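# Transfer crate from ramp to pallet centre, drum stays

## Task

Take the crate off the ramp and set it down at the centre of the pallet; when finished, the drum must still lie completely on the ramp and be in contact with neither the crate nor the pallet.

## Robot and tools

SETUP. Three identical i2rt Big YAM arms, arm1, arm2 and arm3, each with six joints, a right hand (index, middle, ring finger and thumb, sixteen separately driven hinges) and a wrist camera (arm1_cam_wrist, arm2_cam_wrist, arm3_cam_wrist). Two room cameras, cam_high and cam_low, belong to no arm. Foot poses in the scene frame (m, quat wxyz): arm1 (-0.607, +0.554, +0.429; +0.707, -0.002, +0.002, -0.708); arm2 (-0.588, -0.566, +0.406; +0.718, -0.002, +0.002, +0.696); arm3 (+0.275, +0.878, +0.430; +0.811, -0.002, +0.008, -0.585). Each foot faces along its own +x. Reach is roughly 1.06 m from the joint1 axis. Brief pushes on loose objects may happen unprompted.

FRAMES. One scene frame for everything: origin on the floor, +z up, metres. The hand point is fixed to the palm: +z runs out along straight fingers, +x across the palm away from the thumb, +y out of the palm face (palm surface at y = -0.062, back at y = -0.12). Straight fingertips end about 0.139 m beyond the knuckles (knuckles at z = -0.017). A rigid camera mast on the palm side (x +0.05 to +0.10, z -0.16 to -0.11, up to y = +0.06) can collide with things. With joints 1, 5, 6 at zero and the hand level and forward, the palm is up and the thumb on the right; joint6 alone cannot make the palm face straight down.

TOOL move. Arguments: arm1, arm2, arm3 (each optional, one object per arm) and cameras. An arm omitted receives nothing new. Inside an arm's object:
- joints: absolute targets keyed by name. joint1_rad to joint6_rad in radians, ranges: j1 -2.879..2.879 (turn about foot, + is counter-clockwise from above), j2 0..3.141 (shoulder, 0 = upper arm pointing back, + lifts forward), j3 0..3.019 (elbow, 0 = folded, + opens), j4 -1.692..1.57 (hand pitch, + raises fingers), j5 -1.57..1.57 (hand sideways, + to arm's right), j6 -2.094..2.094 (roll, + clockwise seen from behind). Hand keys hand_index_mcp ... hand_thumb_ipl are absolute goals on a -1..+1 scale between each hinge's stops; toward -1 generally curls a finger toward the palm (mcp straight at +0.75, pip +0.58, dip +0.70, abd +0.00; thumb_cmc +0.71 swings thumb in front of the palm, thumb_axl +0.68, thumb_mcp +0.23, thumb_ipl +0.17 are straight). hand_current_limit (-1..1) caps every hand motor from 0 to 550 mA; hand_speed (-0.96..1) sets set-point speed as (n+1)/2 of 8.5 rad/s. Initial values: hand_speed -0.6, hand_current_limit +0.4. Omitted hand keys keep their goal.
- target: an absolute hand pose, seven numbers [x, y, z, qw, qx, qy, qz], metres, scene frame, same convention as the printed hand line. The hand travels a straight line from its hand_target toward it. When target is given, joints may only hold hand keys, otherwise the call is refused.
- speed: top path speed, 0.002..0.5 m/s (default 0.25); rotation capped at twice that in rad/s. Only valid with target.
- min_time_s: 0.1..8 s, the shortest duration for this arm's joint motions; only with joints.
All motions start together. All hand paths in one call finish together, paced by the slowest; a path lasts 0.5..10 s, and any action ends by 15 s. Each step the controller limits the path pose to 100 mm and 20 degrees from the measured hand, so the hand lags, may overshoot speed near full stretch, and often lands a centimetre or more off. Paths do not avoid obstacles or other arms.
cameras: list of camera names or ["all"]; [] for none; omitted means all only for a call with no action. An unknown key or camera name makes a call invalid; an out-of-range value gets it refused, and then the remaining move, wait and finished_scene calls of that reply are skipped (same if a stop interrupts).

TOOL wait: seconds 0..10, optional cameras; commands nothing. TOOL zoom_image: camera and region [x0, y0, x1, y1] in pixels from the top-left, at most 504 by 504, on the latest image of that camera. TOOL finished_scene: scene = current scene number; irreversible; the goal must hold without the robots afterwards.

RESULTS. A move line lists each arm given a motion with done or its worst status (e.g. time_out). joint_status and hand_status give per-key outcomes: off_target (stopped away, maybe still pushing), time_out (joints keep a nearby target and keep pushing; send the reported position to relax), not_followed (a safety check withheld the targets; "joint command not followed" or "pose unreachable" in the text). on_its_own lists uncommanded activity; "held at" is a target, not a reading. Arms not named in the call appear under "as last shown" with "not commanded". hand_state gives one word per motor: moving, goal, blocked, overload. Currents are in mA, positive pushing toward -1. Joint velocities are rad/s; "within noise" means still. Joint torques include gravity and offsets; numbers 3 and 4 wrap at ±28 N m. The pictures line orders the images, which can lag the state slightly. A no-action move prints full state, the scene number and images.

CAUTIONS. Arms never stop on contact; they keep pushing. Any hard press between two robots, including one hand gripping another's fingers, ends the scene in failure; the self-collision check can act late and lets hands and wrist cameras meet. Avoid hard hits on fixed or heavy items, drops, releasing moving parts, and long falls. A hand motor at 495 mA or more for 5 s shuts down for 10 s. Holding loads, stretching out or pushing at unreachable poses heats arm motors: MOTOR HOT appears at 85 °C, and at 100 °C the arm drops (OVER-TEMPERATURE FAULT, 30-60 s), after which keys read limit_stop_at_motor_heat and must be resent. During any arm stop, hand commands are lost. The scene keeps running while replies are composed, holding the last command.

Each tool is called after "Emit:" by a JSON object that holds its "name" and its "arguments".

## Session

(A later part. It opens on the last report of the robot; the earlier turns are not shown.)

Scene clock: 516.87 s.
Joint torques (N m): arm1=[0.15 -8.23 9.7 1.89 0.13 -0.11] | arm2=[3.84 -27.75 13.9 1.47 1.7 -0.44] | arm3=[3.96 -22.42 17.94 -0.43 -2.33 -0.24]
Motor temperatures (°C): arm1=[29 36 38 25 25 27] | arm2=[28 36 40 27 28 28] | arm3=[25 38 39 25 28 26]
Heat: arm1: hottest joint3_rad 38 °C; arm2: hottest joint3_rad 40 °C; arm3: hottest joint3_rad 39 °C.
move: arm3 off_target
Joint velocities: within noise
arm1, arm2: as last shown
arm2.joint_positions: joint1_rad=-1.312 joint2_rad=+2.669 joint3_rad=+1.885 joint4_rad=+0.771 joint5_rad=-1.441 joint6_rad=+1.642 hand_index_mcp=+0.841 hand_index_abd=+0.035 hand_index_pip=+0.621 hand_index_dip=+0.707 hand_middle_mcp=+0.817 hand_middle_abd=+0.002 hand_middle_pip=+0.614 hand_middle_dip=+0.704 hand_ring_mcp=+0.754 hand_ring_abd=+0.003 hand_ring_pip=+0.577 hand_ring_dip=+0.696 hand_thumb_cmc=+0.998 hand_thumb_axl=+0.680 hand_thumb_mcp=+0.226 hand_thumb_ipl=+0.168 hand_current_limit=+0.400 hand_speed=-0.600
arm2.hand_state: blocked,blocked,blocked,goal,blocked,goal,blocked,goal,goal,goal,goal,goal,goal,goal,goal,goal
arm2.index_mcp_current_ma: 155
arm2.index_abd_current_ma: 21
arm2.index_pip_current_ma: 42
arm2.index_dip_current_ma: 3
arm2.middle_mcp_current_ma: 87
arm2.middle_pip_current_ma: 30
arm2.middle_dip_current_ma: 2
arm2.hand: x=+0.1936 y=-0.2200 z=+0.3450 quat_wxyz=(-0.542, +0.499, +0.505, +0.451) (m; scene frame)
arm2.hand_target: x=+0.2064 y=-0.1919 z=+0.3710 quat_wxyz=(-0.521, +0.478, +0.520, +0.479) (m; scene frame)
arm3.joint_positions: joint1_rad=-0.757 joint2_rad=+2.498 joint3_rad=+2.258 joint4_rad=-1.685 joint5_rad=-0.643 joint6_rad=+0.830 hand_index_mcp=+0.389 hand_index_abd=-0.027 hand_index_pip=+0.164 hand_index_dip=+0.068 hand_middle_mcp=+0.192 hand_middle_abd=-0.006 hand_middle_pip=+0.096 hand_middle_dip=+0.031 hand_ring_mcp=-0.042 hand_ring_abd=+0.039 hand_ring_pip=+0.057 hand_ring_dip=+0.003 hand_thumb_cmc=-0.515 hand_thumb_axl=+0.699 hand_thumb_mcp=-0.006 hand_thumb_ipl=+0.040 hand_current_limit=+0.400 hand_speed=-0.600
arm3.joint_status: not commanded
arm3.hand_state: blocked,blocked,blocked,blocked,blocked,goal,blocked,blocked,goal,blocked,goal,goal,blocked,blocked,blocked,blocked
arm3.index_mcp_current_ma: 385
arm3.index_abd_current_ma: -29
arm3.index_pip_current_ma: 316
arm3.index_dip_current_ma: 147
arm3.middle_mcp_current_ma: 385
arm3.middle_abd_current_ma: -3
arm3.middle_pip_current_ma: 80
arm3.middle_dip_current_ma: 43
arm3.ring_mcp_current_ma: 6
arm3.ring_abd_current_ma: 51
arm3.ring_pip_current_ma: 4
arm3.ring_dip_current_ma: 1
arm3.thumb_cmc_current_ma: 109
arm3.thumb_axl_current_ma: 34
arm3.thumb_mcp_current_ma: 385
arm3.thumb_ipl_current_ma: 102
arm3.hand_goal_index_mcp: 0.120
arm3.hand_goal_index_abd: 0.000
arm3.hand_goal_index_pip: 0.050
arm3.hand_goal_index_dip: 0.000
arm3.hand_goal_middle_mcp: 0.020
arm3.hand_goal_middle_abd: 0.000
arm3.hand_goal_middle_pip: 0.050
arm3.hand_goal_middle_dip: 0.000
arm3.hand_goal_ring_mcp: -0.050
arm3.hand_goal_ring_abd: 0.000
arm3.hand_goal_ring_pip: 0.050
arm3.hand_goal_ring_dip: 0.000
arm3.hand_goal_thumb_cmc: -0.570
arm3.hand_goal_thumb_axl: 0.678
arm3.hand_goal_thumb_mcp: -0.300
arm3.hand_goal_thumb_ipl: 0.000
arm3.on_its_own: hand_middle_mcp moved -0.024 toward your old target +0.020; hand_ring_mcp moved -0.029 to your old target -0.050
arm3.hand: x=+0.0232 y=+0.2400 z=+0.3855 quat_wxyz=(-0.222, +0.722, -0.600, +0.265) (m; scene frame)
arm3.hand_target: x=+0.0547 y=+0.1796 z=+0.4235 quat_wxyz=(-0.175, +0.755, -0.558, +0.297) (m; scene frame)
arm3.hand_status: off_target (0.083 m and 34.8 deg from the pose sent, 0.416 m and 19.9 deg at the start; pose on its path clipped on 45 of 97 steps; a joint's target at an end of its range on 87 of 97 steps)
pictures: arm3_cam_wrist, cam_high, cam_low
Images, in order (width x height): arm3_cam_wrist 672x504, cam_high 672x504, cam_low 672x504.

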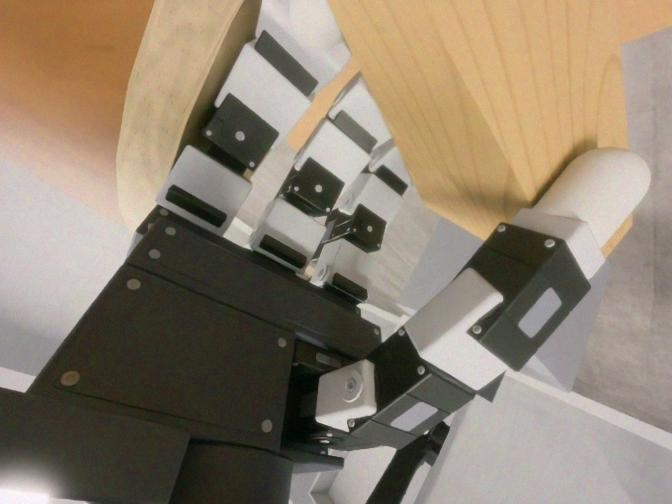

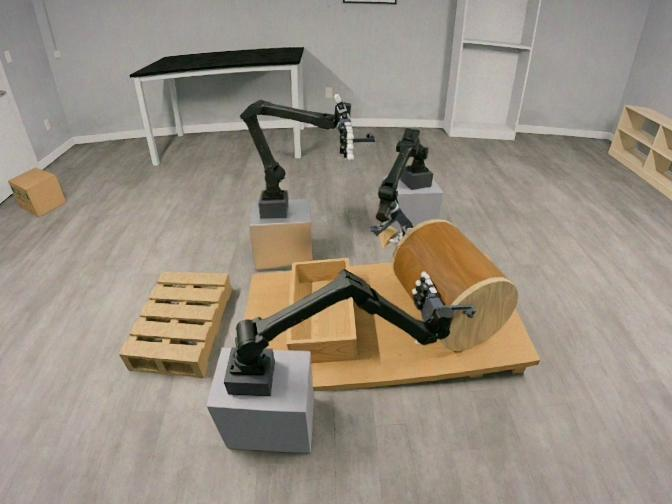

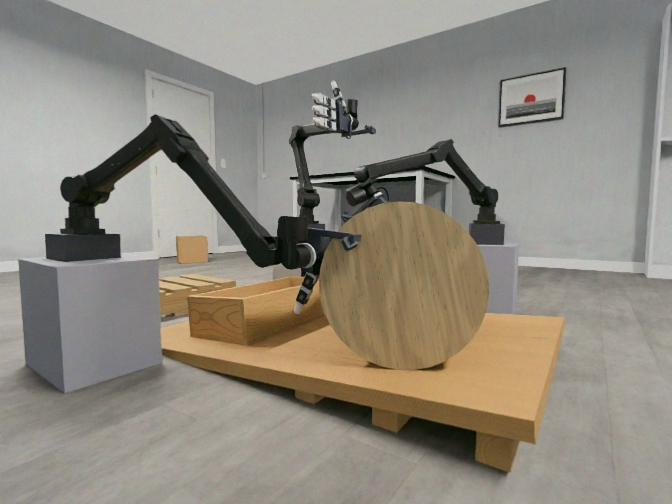

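Emit:
{"name": "move", "arguments": {"arm3": {"target":[-0.01,0.33,0.50,0.380,-0.596,0.5955,-0.380],"speed":0.15}, "cameras": ["cam_high","cam_low"]}}

Emit:
{"name": "zoom_image", "arguments": {"camera": "cam_high", "region": [370, 190, 550, 370]}}

Scene clock: 535.50 s.
Joint torques (N m): arm1=[0.09 -8.29 9.74 2.22 0.11 -0.07] | arm2=[3.55 -27.75 13.6 1.44 1.19 -0.45] | arm3=[-1.49 -24.12 7.3 -0.47 -0.93 0.05]
Motor temperatures (°C): arm1=[29 36 38 25 25 27] | arm2=[28 40 41 27 32 28] | arm3=[25 42 48 25 34 26]
Heat: arm1: hottest joint3_rad 38 °C; arm2: hottest joint3_rad 41 °C; arm3: hottest joint3_rad 48 °C.
move: arm3 off_target
Joint velocities: within noise
arm1, arm2: as last shown
arm2.joint_positions: joint1_rad=-1.312 joint2_rad=+2.669 joint3_rad=+1.889 joint4_rad=+0.771 joint5_rad=-1.426 joint6_rad=+1.641 hand_index_mcp=+0.841 hand_index_abd=-0.003 hand_index_pip=+0.622 hand_index_dip=+0.708 hand_middle_mcp=+0.813 hand_middle_abd=-0.003 hand_middle_pip=+0.614 hand_middle_dip=+0.704 hand_ring_mcp=+0.754 hand_ring_abd=+0.003 hand_ring_pip=+0.577 hand_ring_dip=+0.696 hand_thumb_cmc=+0.998 hand_thumb_axl=+0.680 hand_thumb_mcp=+0.226 hand_thumb_ipl=+0.168 hand_current_limit=+0.400 hand_speed=-0.600
arm2.hand_state: blocked,goal,blocked,goal,blocked,goal,blocked,goal,goal,goal,goal,goal,goal,goal,goal,goal
arm2.index_mcp_current_ma: 156
arm2.index_abd_current_ma: 0
arm2.index_pip_current_ma: 43
arm2.index_dip_current_ma: 4
arm2.middle_mcp_current_ma: 76
arm2.middle_pip_current_ma: 31
arm2.hand: x=+0.1975 y=-0.2207 z=+0.3470 quat_wxyz=(-0.537, +0.501, +0.502, +0.456) (m; scene frame)
arm2.hand_target: x=+0.2065 y=-0.1919 z=+0.3710 quat_wxyz=(-0.521, +0.478, +0.520, +0.479) (m; scene frame)
arm3.joint_positions: joint1_rad=-0.933 joint2_rad=+2.227 joint3_rad=+1.947 joint4_rad=-1.685 joint5_rad=-0.888 joint6_rad=+0.908 hand_index_mcp=+0.389 hand_index_abd=-0.027 hand_index_pip=+0.164 hand_index_dip=+0.068 hand_middle_mcp=+0.192 hand_middle_abd=-0.006 hand_middle_pip=+0.096 hand_middle_dip=+0.031 hand_ring_mcp=-0.050 hand_ring_abd=+0.004 hand_ring_pip=+0.055 hand_ring_dip=+0.003 hand_thumb_cmc=-0.515 hand_thumb_axl=+0.699 hand_thumb_mcp=-0.006 hand_thumb_ipl=+0.040 hand_current_limit=+0.400 hand_speed=-0.600
arm3.joint_status: not commanded
arm3.hand_state: blocked,blocked,blocked,blocked,blocked,goal,blocked,blocked,goal,goal,goal,goal,blocked,blocked,blocked,blocked
arm3.index_mcp_current_ma: 385
arm3.index_abd_current_ma: -28
arm3.index_pip_current_ma: 316
arm3.index_dip_current_ma: 147
arm3.middle_mcp_current_ma: 385
arm3.middle_abd_current_ma: -3
arm3.middle_pip_current_ma: 80
arm3.middle_dip_current_ma: 43
arm3.ring_mcp_current_ma: 0
arm3.ring_abd_current_ma: 2
arm3.ring_pip_current_ma: 3
arm3.ring_dip_current_ma: 1
arm3.thumb_cmc_current_ma: 108
arm3.thumb_axl_current_ma: 34
arm3.thumb_mcp_current_ma: 385
arm3.thumb_ipl_current_ma: 102
arm3.hand_goal_index_mcp: 0.120
arm3.hand_goal_index_abd: 0.000
arm3.hand_goal_index_pip: 0.050
arm3.hand_goal_index_dip: 0.000
arm3.hand_goal_middle_mcp: 0.020
arm3.hand_goal_middle_abd: 0.000
arm3.hand_goal_middle_pip: 0.050
arm3.hand_goal_middle_dip: 0.000
arm3.hand_goal_ring_mcp: -0.050
arm3.hand_goal_ring_abd: 0.000
arm3.hand_goal_ring_pip: 0.050
arm3.hand_goal_ring_dip: 0.000
arm3.hand_goal_thumb_cmc: -0.570
arm3.hand_goal_thumb_axl: 0.678
arm3.hand_goal_thumb_mcp: -0.300
arm3.hand_goal_thumb_ipl: 0.000
arm3.hand: x=-0.0069 y=+0.3297 z=+0.4744 quat_wxyz=(-0.233, +0.586, -0.674, +0.384) (m; scene frame)
arm3.hand_target: x=-0.0095 y=+0.3298 z=+0.4991 quat_wxyz=(-0.217, +0.588, -0.675, +0.389) (m; scene frame)
arm3.hand_status: off_target (0.026 m and 19.1 deg from the pose sent, 0.149 m and 26.7 deg at the start; a joint's target at an end of its range on 83 of 85 steps)
pictures: cam_high, cam_low
Images, in order (width x height): cam_high 672x504, cam_low 672x504.

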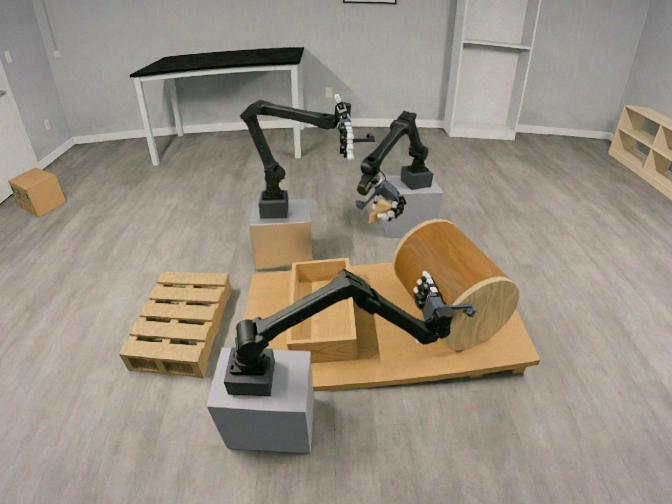

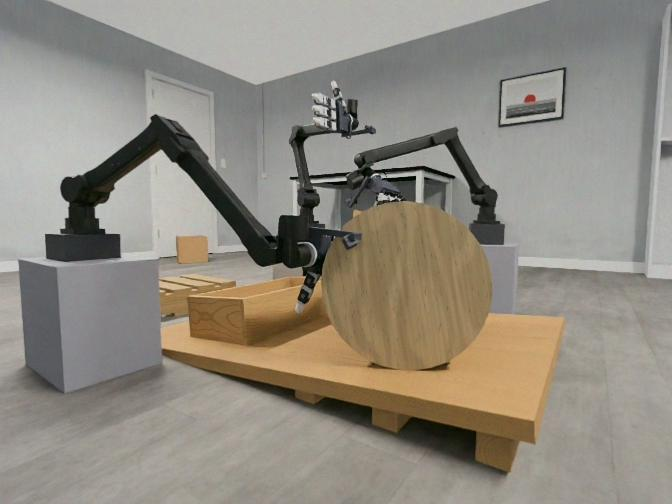

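Scaled by 2.800.

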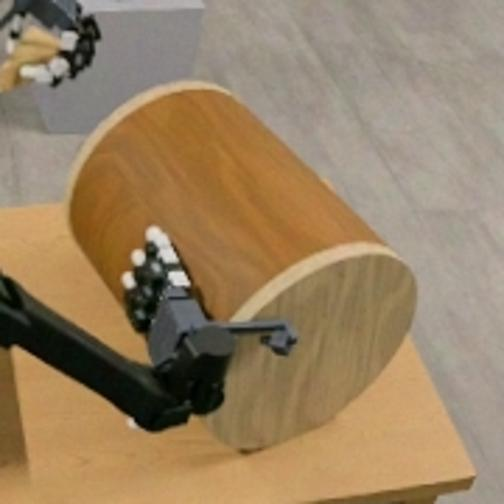

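Emit:
{"name": "move", "arguments": {"arm3": {"joints":{"joint1_rad":-0.55,"joint2_rad":1.6,"joint3_rad":1.15,"joint4_rad":-1.58,"joint5_rad":-0.9,"joint6_rad":0.7},"min_time_s":3}}}

Emit:
{"name": "move", "arguments": {"arm1": {"target":[-0.03,0.15,0.33,0.521,0.478,0.521,-0.478],"speed":0.25}, "cameras": ["cam_high","arm1_cam_wrist"]}}

Scene clock: 575.77 s.
Joint torques (N m): arm1=[0.5 -7.71 9.54 2.28 0.16 -0.09] | arm2=[3.72 -27.52 13.56 1.44 1.18 -0.44] | arm3=[0.03 -13.86 6.42 -0.69 -0.98 -0.14]
Motor temperatures (°C): arm1=[29 36 39 25 25 27] | arm2=[28 44 46 27 31 28] | arm3=[25 48 46 25 30 26]
Heat: arm1: hottest joint3_rad 39 °C; arm2: hottest joint3_rad 46 °C; arm3: hottest joint2_rad 48 °C.
move: arm3 done
Joint velocities: within noise
arm1, arm2: as last shown
arm3.joint_positions: joint1_rad=-0.557 joint2_rad=+1.634 joint3_rad=+1.157 joint4_rad=-1.584 joint5_rad=-0.895 joint6_rad=+0.708 hand_index_mcp=+0.389 hand_index_abd=-0.026 hand_index_pip=+0.164 hand_index_dip=+0.068 hand_middle_mcp=+0.192 hand_middle_abd=-0.006 hand_middle_pip=+0.096 hand_middle_dip=+0.031 hand_ring_mcp=-0.050 hand_ring_abd=+0.004 hand_ring_pip=+0.055 hand_ring_dip=+0.003 hand_thumb_cmc=-0.515 hand_thumb_axl=+0.699 hand_thumb_mcp=-0.006 hand_thumb_ipl=+0.040 hand_current_limit=+0.400 hand_speed=-0.600
arm3.joint_status: all done
arm3.hand_state: blocked,blocked,blocked,blocked,blocked,goal,blocked,blocked,goal,goal,goal,goal,blocked,blocked,blocked,blocked
arm3.index_mcp_current_ma: 385
arm3.index_abd_current_ma: -27
arm3.index_pip_current_ma: 316
arm3.index_dip_current_ma: 147
arm3.middle_mcp_current_ma: 385
arm3.middle_abd_current_ma: -3
arm3.middle_pip_current_ma: 80
arm3.middle_dip_current_ma: 43
arm3.ring_mcp_current_ma: 0
arm3.ring_abd_current_ma: 1
arm3.ring_pip_current_ma: 3
arm3.ring_dip_current_ma: 1
arm3.thumb_cmc_current_ma: 107
arm3.thumb_axl_current_ma: 34
arm3.thumb_mcp_current_ma: 385
arm3.thumb_ipl_current_ma: 102
arm3.hand_goal_index_mcp: 0.120
arm3.hand_goal_index_abd: 0.000
arm3.hand_goal_index_pip: 0.050
arm3.hand_goal_index_dip: 0.000
arm3.hand_goal_middle_mcp: 0.020
arm3.hand_goal_middle_abd: 0.000
arm3.hand_goal_middle_pip: 0.050
arm3.hand_goal_middle_dip: 0.000
arm3.hand_goal_ring_mcp: -0.050
arm3.hand_goal_ring_abd: 0.000
arm3.hand_goal_ring_pip: 0.050
arm3.hand_goal_ring_dip: 0.000
arm3.hand_goal_thumb_cmc: -0.570
arm3.hand_goal_thumb_axl: 0.678
arm3.hand_goal_thumb_mcp: -0.300
arm3.hand_goal_thumb_ipl: 0.000
arm3.hand: x=+0.2740 y=+0.4829 z=+0.5222 quat_wxyz=(-0.309, +0.733, -0.495, +0.350) (m; scene frame)
arm3.hand_target: x=+0.2782 y=+0.4825 z=+0.5327 quat_wxyz=(-0.297, +0.741, -0.485, +0.357) (m; scene frame)
arm3.hand_status: not commanded
pictures: none

Scene clock: 579.17 s.
Joint torques (N m): arm1=[-0.15 -17.55 5.16 2.14 0.04 -0.11] | arm2=[3.66 -27.69 13.61 1.43 1.18 -0.44] | arm3=[-0.03 -14.45 6.48 -0.58 -0.96 -0.12]
Motor temperatures (°C): arm1=[29 36 39 25 25 27] | arm2=[28 44 46 27 31 28] | arm3=[25 48 46 25 30 26]
Heat: arm1: hottest joint3_rad 39 °C; arm2: hottest joint3_rad 46 °C; arm3: hottest joint2_rad 48 °C.
move: arm1 off_target
Joint velocities: within noise
arm1.joint_positions: joint1_rad=+1.119 joint2_rad=+2.632 joint3_rad=+1.234 joint4_rad=+1.354 joint5_rad=+1.025 joint6_rad=-1.555 hand_index_mcp=+0.755 hand_index_abd=-0.002 hand_index_pip=+0.577 hand_index_dip=+0.696 hand_middle_mcp=+0.755 hand_middle_abd=-0.002 hand_middle_pip=+0.577 hand_middle_dip=+0.696 hand_ring_mcp=+0.755 hand_ring_abd=-0.002 hand_ring_pip=+0.577 hand_ring_dip=+0.696 hand_thumb_cmc=+1.000 hand_thumb_axl=+0.677 hand_thumb_mcp=+0.226 hand_thumb_ipl=+0.168 hand_current_limit=+0.400 hand_speed=-0.600
arm1.joint_status: not commanded
arm1.hand_state: goal,goal,goal,goal,goal,goal,goal,goal,goal,goal,goal,goal,goal,goal,goal,goal
arm1.index_mcp_current_ma: 1
arm1.index_abd_current_ma: -1
arm1.index_pip_current_ma: 0
arm1.index_dip_current_ma: 0
arm1.middle_mcp_current_ma: 1
arm1.middle_abd_current_ma: -1
arm1.middle_pip_current_ma: 0
arm1.middle_dip_current_ma: 0
arm1.ring_mcp_current_ma: 1
arm1.ring_abd_current_ma: -1
arm1.ring_pip_current_ma: 0
arm1.ring_dip_current_ma: 0
arm1.thumb_cmc_current_ma: 0
arm1.thumb_axl_current_ma: 0
arm1.thumb_mcp_current_ma: 0
arm1.thumb_ipl_current_ma: 0
arm1.hand_goal_index_mcp: 0.754
arm1.hand_goal_index_abd: 0.000
arm1.hand_goal_index_pip: 0.576
arm1.hand_goal_index_dip: 0.696
arm1.hand_goal_middle_mcp: 0.754
arm1.hand_goal_middle_abd: 0.000
arm1.hand_goal_middle_pip: 0.576
arm1.hand_goal_middle_dip: 0.696
arm1.hand_goal_ring_mcp: 0.754
arm1.hand_goal_ring_abd: 0.000
arm1.hand_goal_ring_pip: 0.576
arm1.hand_goal_ring_dip: 0.696
arm1.hand_goal_thumb_cmc: 1.000
arm1.hand_goal_thumb_axl: 0.678
arm1.hand_goal_thumb_mcp: 0.226
arm1.hand_goal_thumb_ipl: 0.168
arm1.hand: x=-0.0343 y=+0.1586 z=+0.3199 quat_wxyz=(+0.510, +0.475, +0.535, -0.478) (m; scene frame)
arm1.hand_target: x=-0.0304 y=+0.1503 z=+0.3301 quat_wxyz=(+0.521, +0.478, +0.521, -0.478) (m; scene frame)
arm1.hand_status: off_target (0.014 m and 2.1 deg from the pose sent, 0.616 m and 6.5 deg at the start)
arm2, arm3: as last shown
arm3.joint_positions: joint1_rad=-0.557 joint2_rad=+1.634 joint3_rad=+1.157 joint4_rad=-1.584 joint5_rad=-0.895 joint6_rad=+0.707 hand_index_mcp=+0.389 hand_index_abd=-0.026 hand_index_pip=+0.164 hand_index_dip=+0.068 hand_middle_mcp=+0.192 hand_middle_abd=-0.006 hand_middle_pip=+0.096 hand_middle_dip=+0.031 hand_ring_mcp=-0.050 hand_ring_abd=+0.004 hand_ring_pip=+0.055 hand_ring_dip=+0.003 hand_thumb_cmc=-0.515 hand_thumb_axl=+0.699 hand_thumb_mcp=-0.006 hand_thumb_ipl=+0.040 hand_current_limit=+0.400 hand_speed=-0.600
pictures: arm1_cam_wrist, cam_high
Images, in order (width x height): arm1_cam_wrist 672x504, cam_high 672x504.

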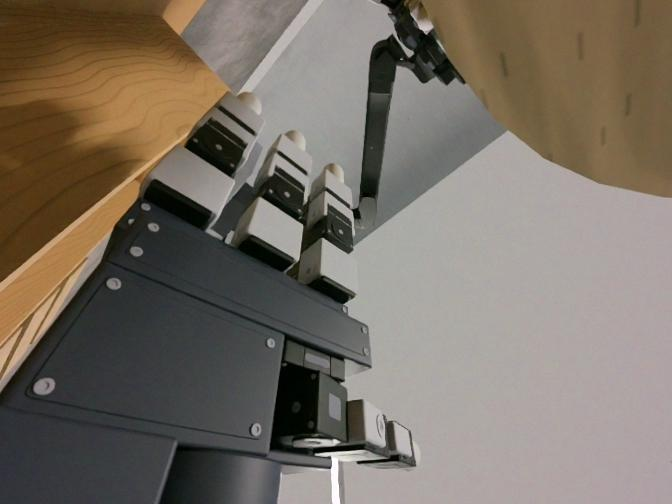

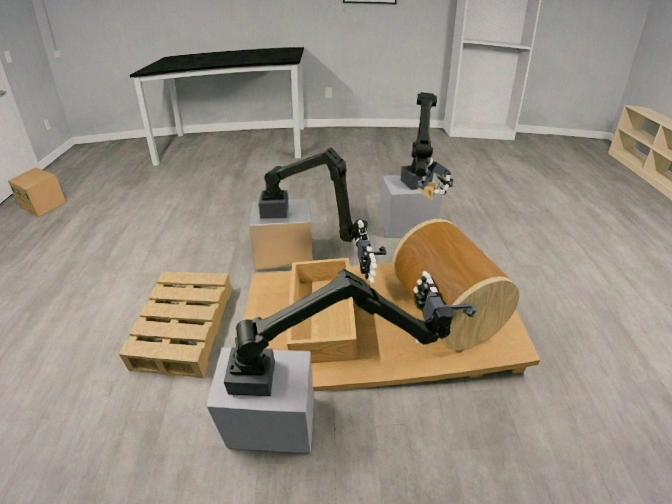

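Emit:
{"name": "move", "arguments": {"arm1": {"target":[0.13,0.155,0.335,0.521,0.478,0.521,-0.478],"speed":0.08}, "cameras": ["cam_high"]}}

Emit:
{"name": "zoom_image", "arguments": {"camera": "cam_high", "region": [340, 190, 540, 370]}}

Scene clock: 602.53 s.
Joint torques (N m): arm1=[1.96 -19.66 10.89 0.85 -0.69 -0.09] | arm2=[3.31 -27.81 12.05 1.51 0.53 -0.37] | arm3=[-0.03 -14.15 6.35 -0.75 -0.95 -0.15]
Motor temperatures (°C): arm1=[29 39 37 25 25 27] | arm2=[28 45 47 27 32 28] | arm3=[25 45 44 25 30 26]
Heat: arm1: hottest joint2_rad 39 °C; arm2: hottest joint3_rad 47 °C; arm3: hottest joint2_rad 45 °C.
move: arm1 off_target
Joint velocities: within noise
arm1.joint_positions: joint1_rad=+1.195 joint2_rad=+2.743 joint3_rad=+1.678 joint4_rad=+1.027 joint5_rad=+1.157 joint6_rad=-1.557 hand_index_mcp=+0.754 hand_index_abd=-0.002 hand_index_pip=+0.577 hand_index_dip=+0.696 hand_middle_mcp=+0.763 hand_middle_abd=-0.002 hand_middle_pip=+0.577 hand_middle_dip=+0.696 hand_ring_mcp=+0.754 hand_ring_abd=-0.002 hand_ring_pip=+0.577 hand_ring_dip=+0.696 hand_thumb_cmc=+1.000 hand_thumb_axl=+0.677 hand_thumb_mcp=+0.226 hand_thumb_ipl=+0.168 hand_current_limit=+0.400 hand_speed=-0.600
arm1.joint_status: not commanded
arm1.hand_state: goal,goal,goal,goal,goal,goal,goal,goal,goal,goal,goal,goal,goal,goal,goal,goal
arm1.index_mcp_current_ma: 0
arm1.index_abd_current_ma: -1
arm1.index_pip_current_ma: 0
arm1.index_dip_current_ma: 0
arm1.middle_mcp_current_ma: 10
arm1.middle_abd_current_ma: -1
arm1.middle_pip_current_ma: 0
arm1.middle_dip_current_ma: 0
arm1.ring_mcp_current_ma: 0
arm1.ring_abd_current_ma: -1
arm1.ring_pip_current_ma: 0
arm1.ring_dip_current_ma: 0
arm1.thumb_cmc_current_ma: 0
arm1.thumb_axl_current_ma: 0
arm1.thumb_mcp_current_ma: 0
arm1.thumb_ipl_current_ma: 0
arm1.hand_goal_index_mcp: 0.754
arm1.hand_goal_index_abd: 0.000
arm1.hand_goal_index_pip: 0.576
arm1.hand_goal_index_dip: 0.696
arm1.hand_goal_middle_mcp: 0.754
arm1.hand_goal_middle_abd: 0.000
arm1.hand_goal_middle_pip: 0.576
arm1.hand_goal_middle_dip: 0.696
arm1.hand_goal_ring_mcp: 0.754
arm1.hand_goal_ring_abd: 0.000
arm1.hand_goal_ring_pip: 0.576
arm1.hand_goal_ring_dip: 0.696
arm1.hand_goal_thumb_cmc: 1.000
arm1.hand_goal_thumb_axl: 0.678
arm1.hand_goal_thumb_mcp: 0.226
arm1.hand_goal_thumb_ipl: 0.168
arm1.hand: x=+0.0942 y=+0.1413 z=+0.3223 quat_wxyz=(+0.499, +0.488, +0.519, -0.493) (m; scene frame)
arm1.hand_target: x=+0.1265 y=+0.1574 z=+0.3366 quat_wxyz=(+0.521, +0.478, +0.521, -0.478) (m; scene frame)
arm1.hand_status: off_target (0.040 m and 3.3 deg from the pose sent, 0.165 m and 2.1 deg at the start)
arm2, arm3: as last shown
arm2.joint_positions: joint1_rad=-1.306 joint2_rad=+2.669 joint3_rad=+1.909 joint4_rad=+0.771 joint5_rad=-1.408 joint6_rad=+1.631 hand_index_mcp=+0.825 hand_index_abd=-0.028 hand_index_pip=+0.622 hand_index_dip=+0.708 hand_middle_mcp=+0.785 hand_middle_abd=-0.003 hand_middle_pip=+0.598 hand_middle_dip=+0.704 hand_ring_mcp=+0.754 hand_ring_abd=+0.003 hand_ring_pip=+0.577 hand_ring_dip=+0.696 hand_thumb_cmc=+0.998 hand_thumb_axl=+0.680 hand_thumb_mcp=+0.226 hand_thumb_ipl=+0.168 hand_current_limit=+0.400 hand_speed=-0.600
arm2.hand_state: blocked,blocked,blocked,goal,blocked,goal,blocked,goal,goal,goal,goal,goal,goal,goal,goal,goal
arm2.index_mcp_current_ma: 107
arm2.index_abd_current_ma: -14
arm2.middle_mcp_current_ma: 23
arm2.middle_pip_current_ma: 11
arm2.hand: x=+0.2044 y=-0.2158 z=+0.3565 quat_wxyz=(-0.529, +0.496, +0.506, +0.468) (m; scene frame)
arm2.hand_target: x=+0.2063 y=-0.1917 z=+0.3709 quat_wxyz=(-0.521, +0.478, +0.520, +0.479) (m; scene frame)
pictures: cam_high
Images, in order (width x height): cam_high 672x504.

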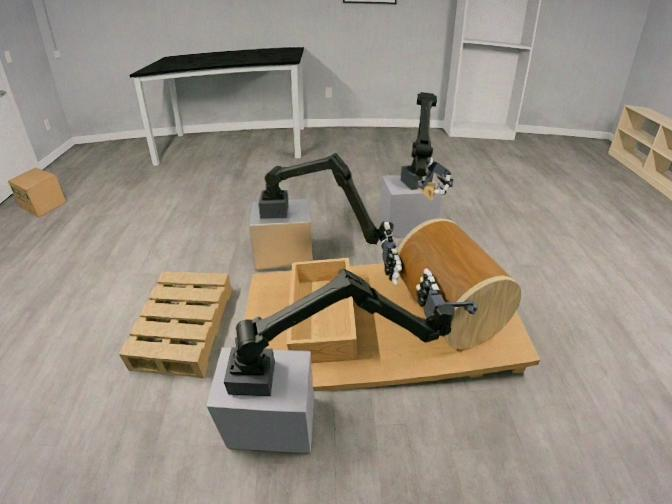

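Scaled by 2.520.

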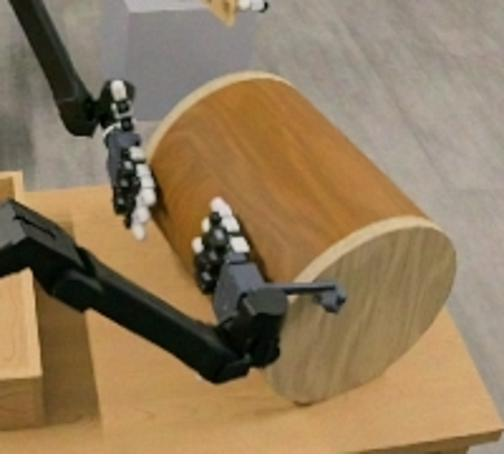

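Emit:
{"name": "move", "arguments": {"arm1": {"target":[0.22,0.16,0.335,0.521,0.478,0.521,-0.478],"speed":0.07}, "cameras": ["cam_high"]}}

Emit:
{"name": "zoom_image", "arguments": {"camera": "cam_high", "region": [340, 190, 540, 370]}}

Scene clock: 610.93 s.
Joint torques (N m): arm1=[3.43 -21.54 12.86 0.27 -0.83 -0.19] | arm2=[2.14 -27.69 12.01 1.57 -0.01 -0.32] | arm3=[0.15 -14.1 6.43 -0.68 -0.97 -0.15]
Motor temperatures (°C): arm1=[29 41 38 25 26 27] | arm2=[28 45 46 27 31 28] | arm3=[25 44 43 25 29 26]
Heat: arm1: hottest joint2_rad 41 °C; arm2: hottest joint3_rad 46 °C; arm3: hottest joint2_rad 44 °C.
move: arm1 off_target
Joint velocities: within noise
arm1.joint_positions: joint1_rad=+1.226 joint2_rad=+2.891 joint3_rad=+2.077 joint4_rad=+0.781 joint5_rad=+1.206 joint6_rad=-1.548 hand_index_mcp=+0.750 hand_index_abd=-0.002 hand_index_pip=+0.577 hand_index_dip=+0.696 hand_middle_mcp=+0.752 hand_middle_abd=-0.002 hand_middle_pip=+0.577 hand_middle_dip=+0.696 hand_ring_mcp=+0.754 hand_ring_abd=-0.002 hand_ring_pip=+0.577 hand_ring_dip=+0.696 hand_thumb_cmc=+1.000 hand_thumb_axl=+0.677 hand_thumb_mcp=+0.226 hand_thumb_ipl=+0.168 hand_current_limit=+0.400 hand_speed=-0.600
arm1.joint_status: not commanded
arm1.hand_state: goal,goal,goal,goal,goal,goal,goal,goal,goal,goal,goal,goal,goal,goal,goal,goal
arm1.index_mcp_current_ma: -3
arm1.index_abd_current_ma: -1
arm1.index_pip_current_ma: 0
arm1.index_dip_current_ma: 0
arm1.middle_mcp_current_ma: -1
arm1.middle_abd_current_ma: -1
arm1.middle_pip_current_ma: 0
arm1.middle_dip_current_ma: 0
arm1.ring_mcp_current_ma: 0
arm1.ring_abd_current_ma: -1
arm1.ring_pip_current_ma: 0
arm1.ring_dip_current_ma: 0
arm1.thumb_cmc_current_ma: 0
arm1.thumb_axl_current_ma: 0
arm1.thumb_mcp_current_ma: 0
arm1.thumb_ipl_current_ma: 0
arm1.hand_goal_index_mcp: 0.754
arm1.hand_goal_index_abd: 0.000
arm1.hand_goal_index_pip: 0.576
arm1.hand_goal_index_dip: 0.696
arm1.hand_goal_middle_mcp: 0.754
arm1.hand_goal_middle_abd: 0.000
arm1.hand_goal_middle_pip: 0.576
arm1.hand_goal_middle_dip: 0.696
arm1.hand_goal_ring_mcp: 0.754
arm1.hand_goal_ring_abd: 0.000
arm1.hand_goal_ring_pip: 0.576
arm1.hand_goal_ring_dip: 0.696
arm1.hand_goal_thumb_cmc: 1.000
arm1.hand_goal_thumb_axl: 0.678
arm1.hand_goal_thumb_mcp: 0.226
arm1.hand_goal_thumb_ipl: 0.168
arm1.hand: x=+0.1788 y=+0.1299 z=+0.3241 quat_wxyz=(+0.499, +0.495, +0.511, -0.496) (m; scene frame)
arm1.hand_target: x=+0.2140 y=+0.1630 z=+0.3368 quat_wxyz=(+0.521, +0.478, +0.521, -0.478) (m; scene frame)
arm1.hand_status: off_target (0.052 m and 4.0 deg from the pose sent, 0.128 m and 3.3 deg at the start)
arm2, arm3: as last shown
arm2.joint_positions: joint1_rad=-1.291 joint2_rad=+2.669 joint3_rad=+1.909 joint4_rad=+0.771 joint5_rad=-1.393 joint6_rad=+1.624 hand_index_mcp=+0.756 hand_index_abd=+0.002 hand_index_pip=+0.579 hand_index_dip=+0.699 hand_middle_mcp=+0.756 hand_middle_abd=+0.002 hand_middle_pip=+0.579 hand_middle_dip=+0.699 hand_ring_mcp=+0.754 hand_ring_abd=+0.003 hand_ring_pip=+0.577 hand_ring_dip=+0.696 hand_thumb_cmc=+0.998 hand_thumb_axl=+0.680 hand_thumb_mcp=+0.226 hand_thumb_ipl=+0.168 hand_current_limit=+0.400 hand_speed=-0.600
arm2.hand_state: goal,goal,goal,goal,goal,goal,goal,goal,goal,goal,goal,goal,goal,goal,goal,goal
arm2.index_mcp_current_ma: 0
arm2.index_abd_current_ma: 0
arm2.index_pip_current_ma: 0
arm2.index_dip_current_ma: 0
arm2.middle_mcp_current_ma: 0
arm2.middle_pip_current_ma: 0
arm2.middle_dip_current_ma: 0
arm2.hand: x=+0.2020 y=-0.2051 z=+0.3570 quat_wxyz=(-0.527, +0.495, +0.507, +0.470) (m; scene frame)
arm2.hand_target: x=+0.2064 y=-0.1920 z=+0.3709 quat_wxyz=(-0.521, +0.478, +0.520, +0.479) (m; scene frame)
pictures: cam_high
Images, in order (width x height): cam_high 672x504.

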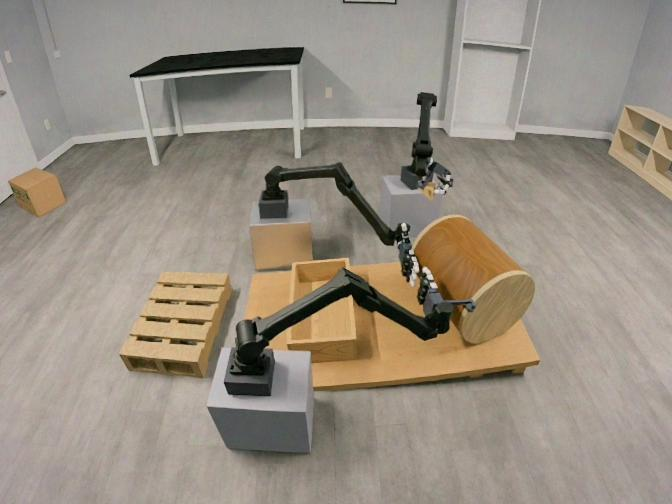

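Scaled by 2.520.

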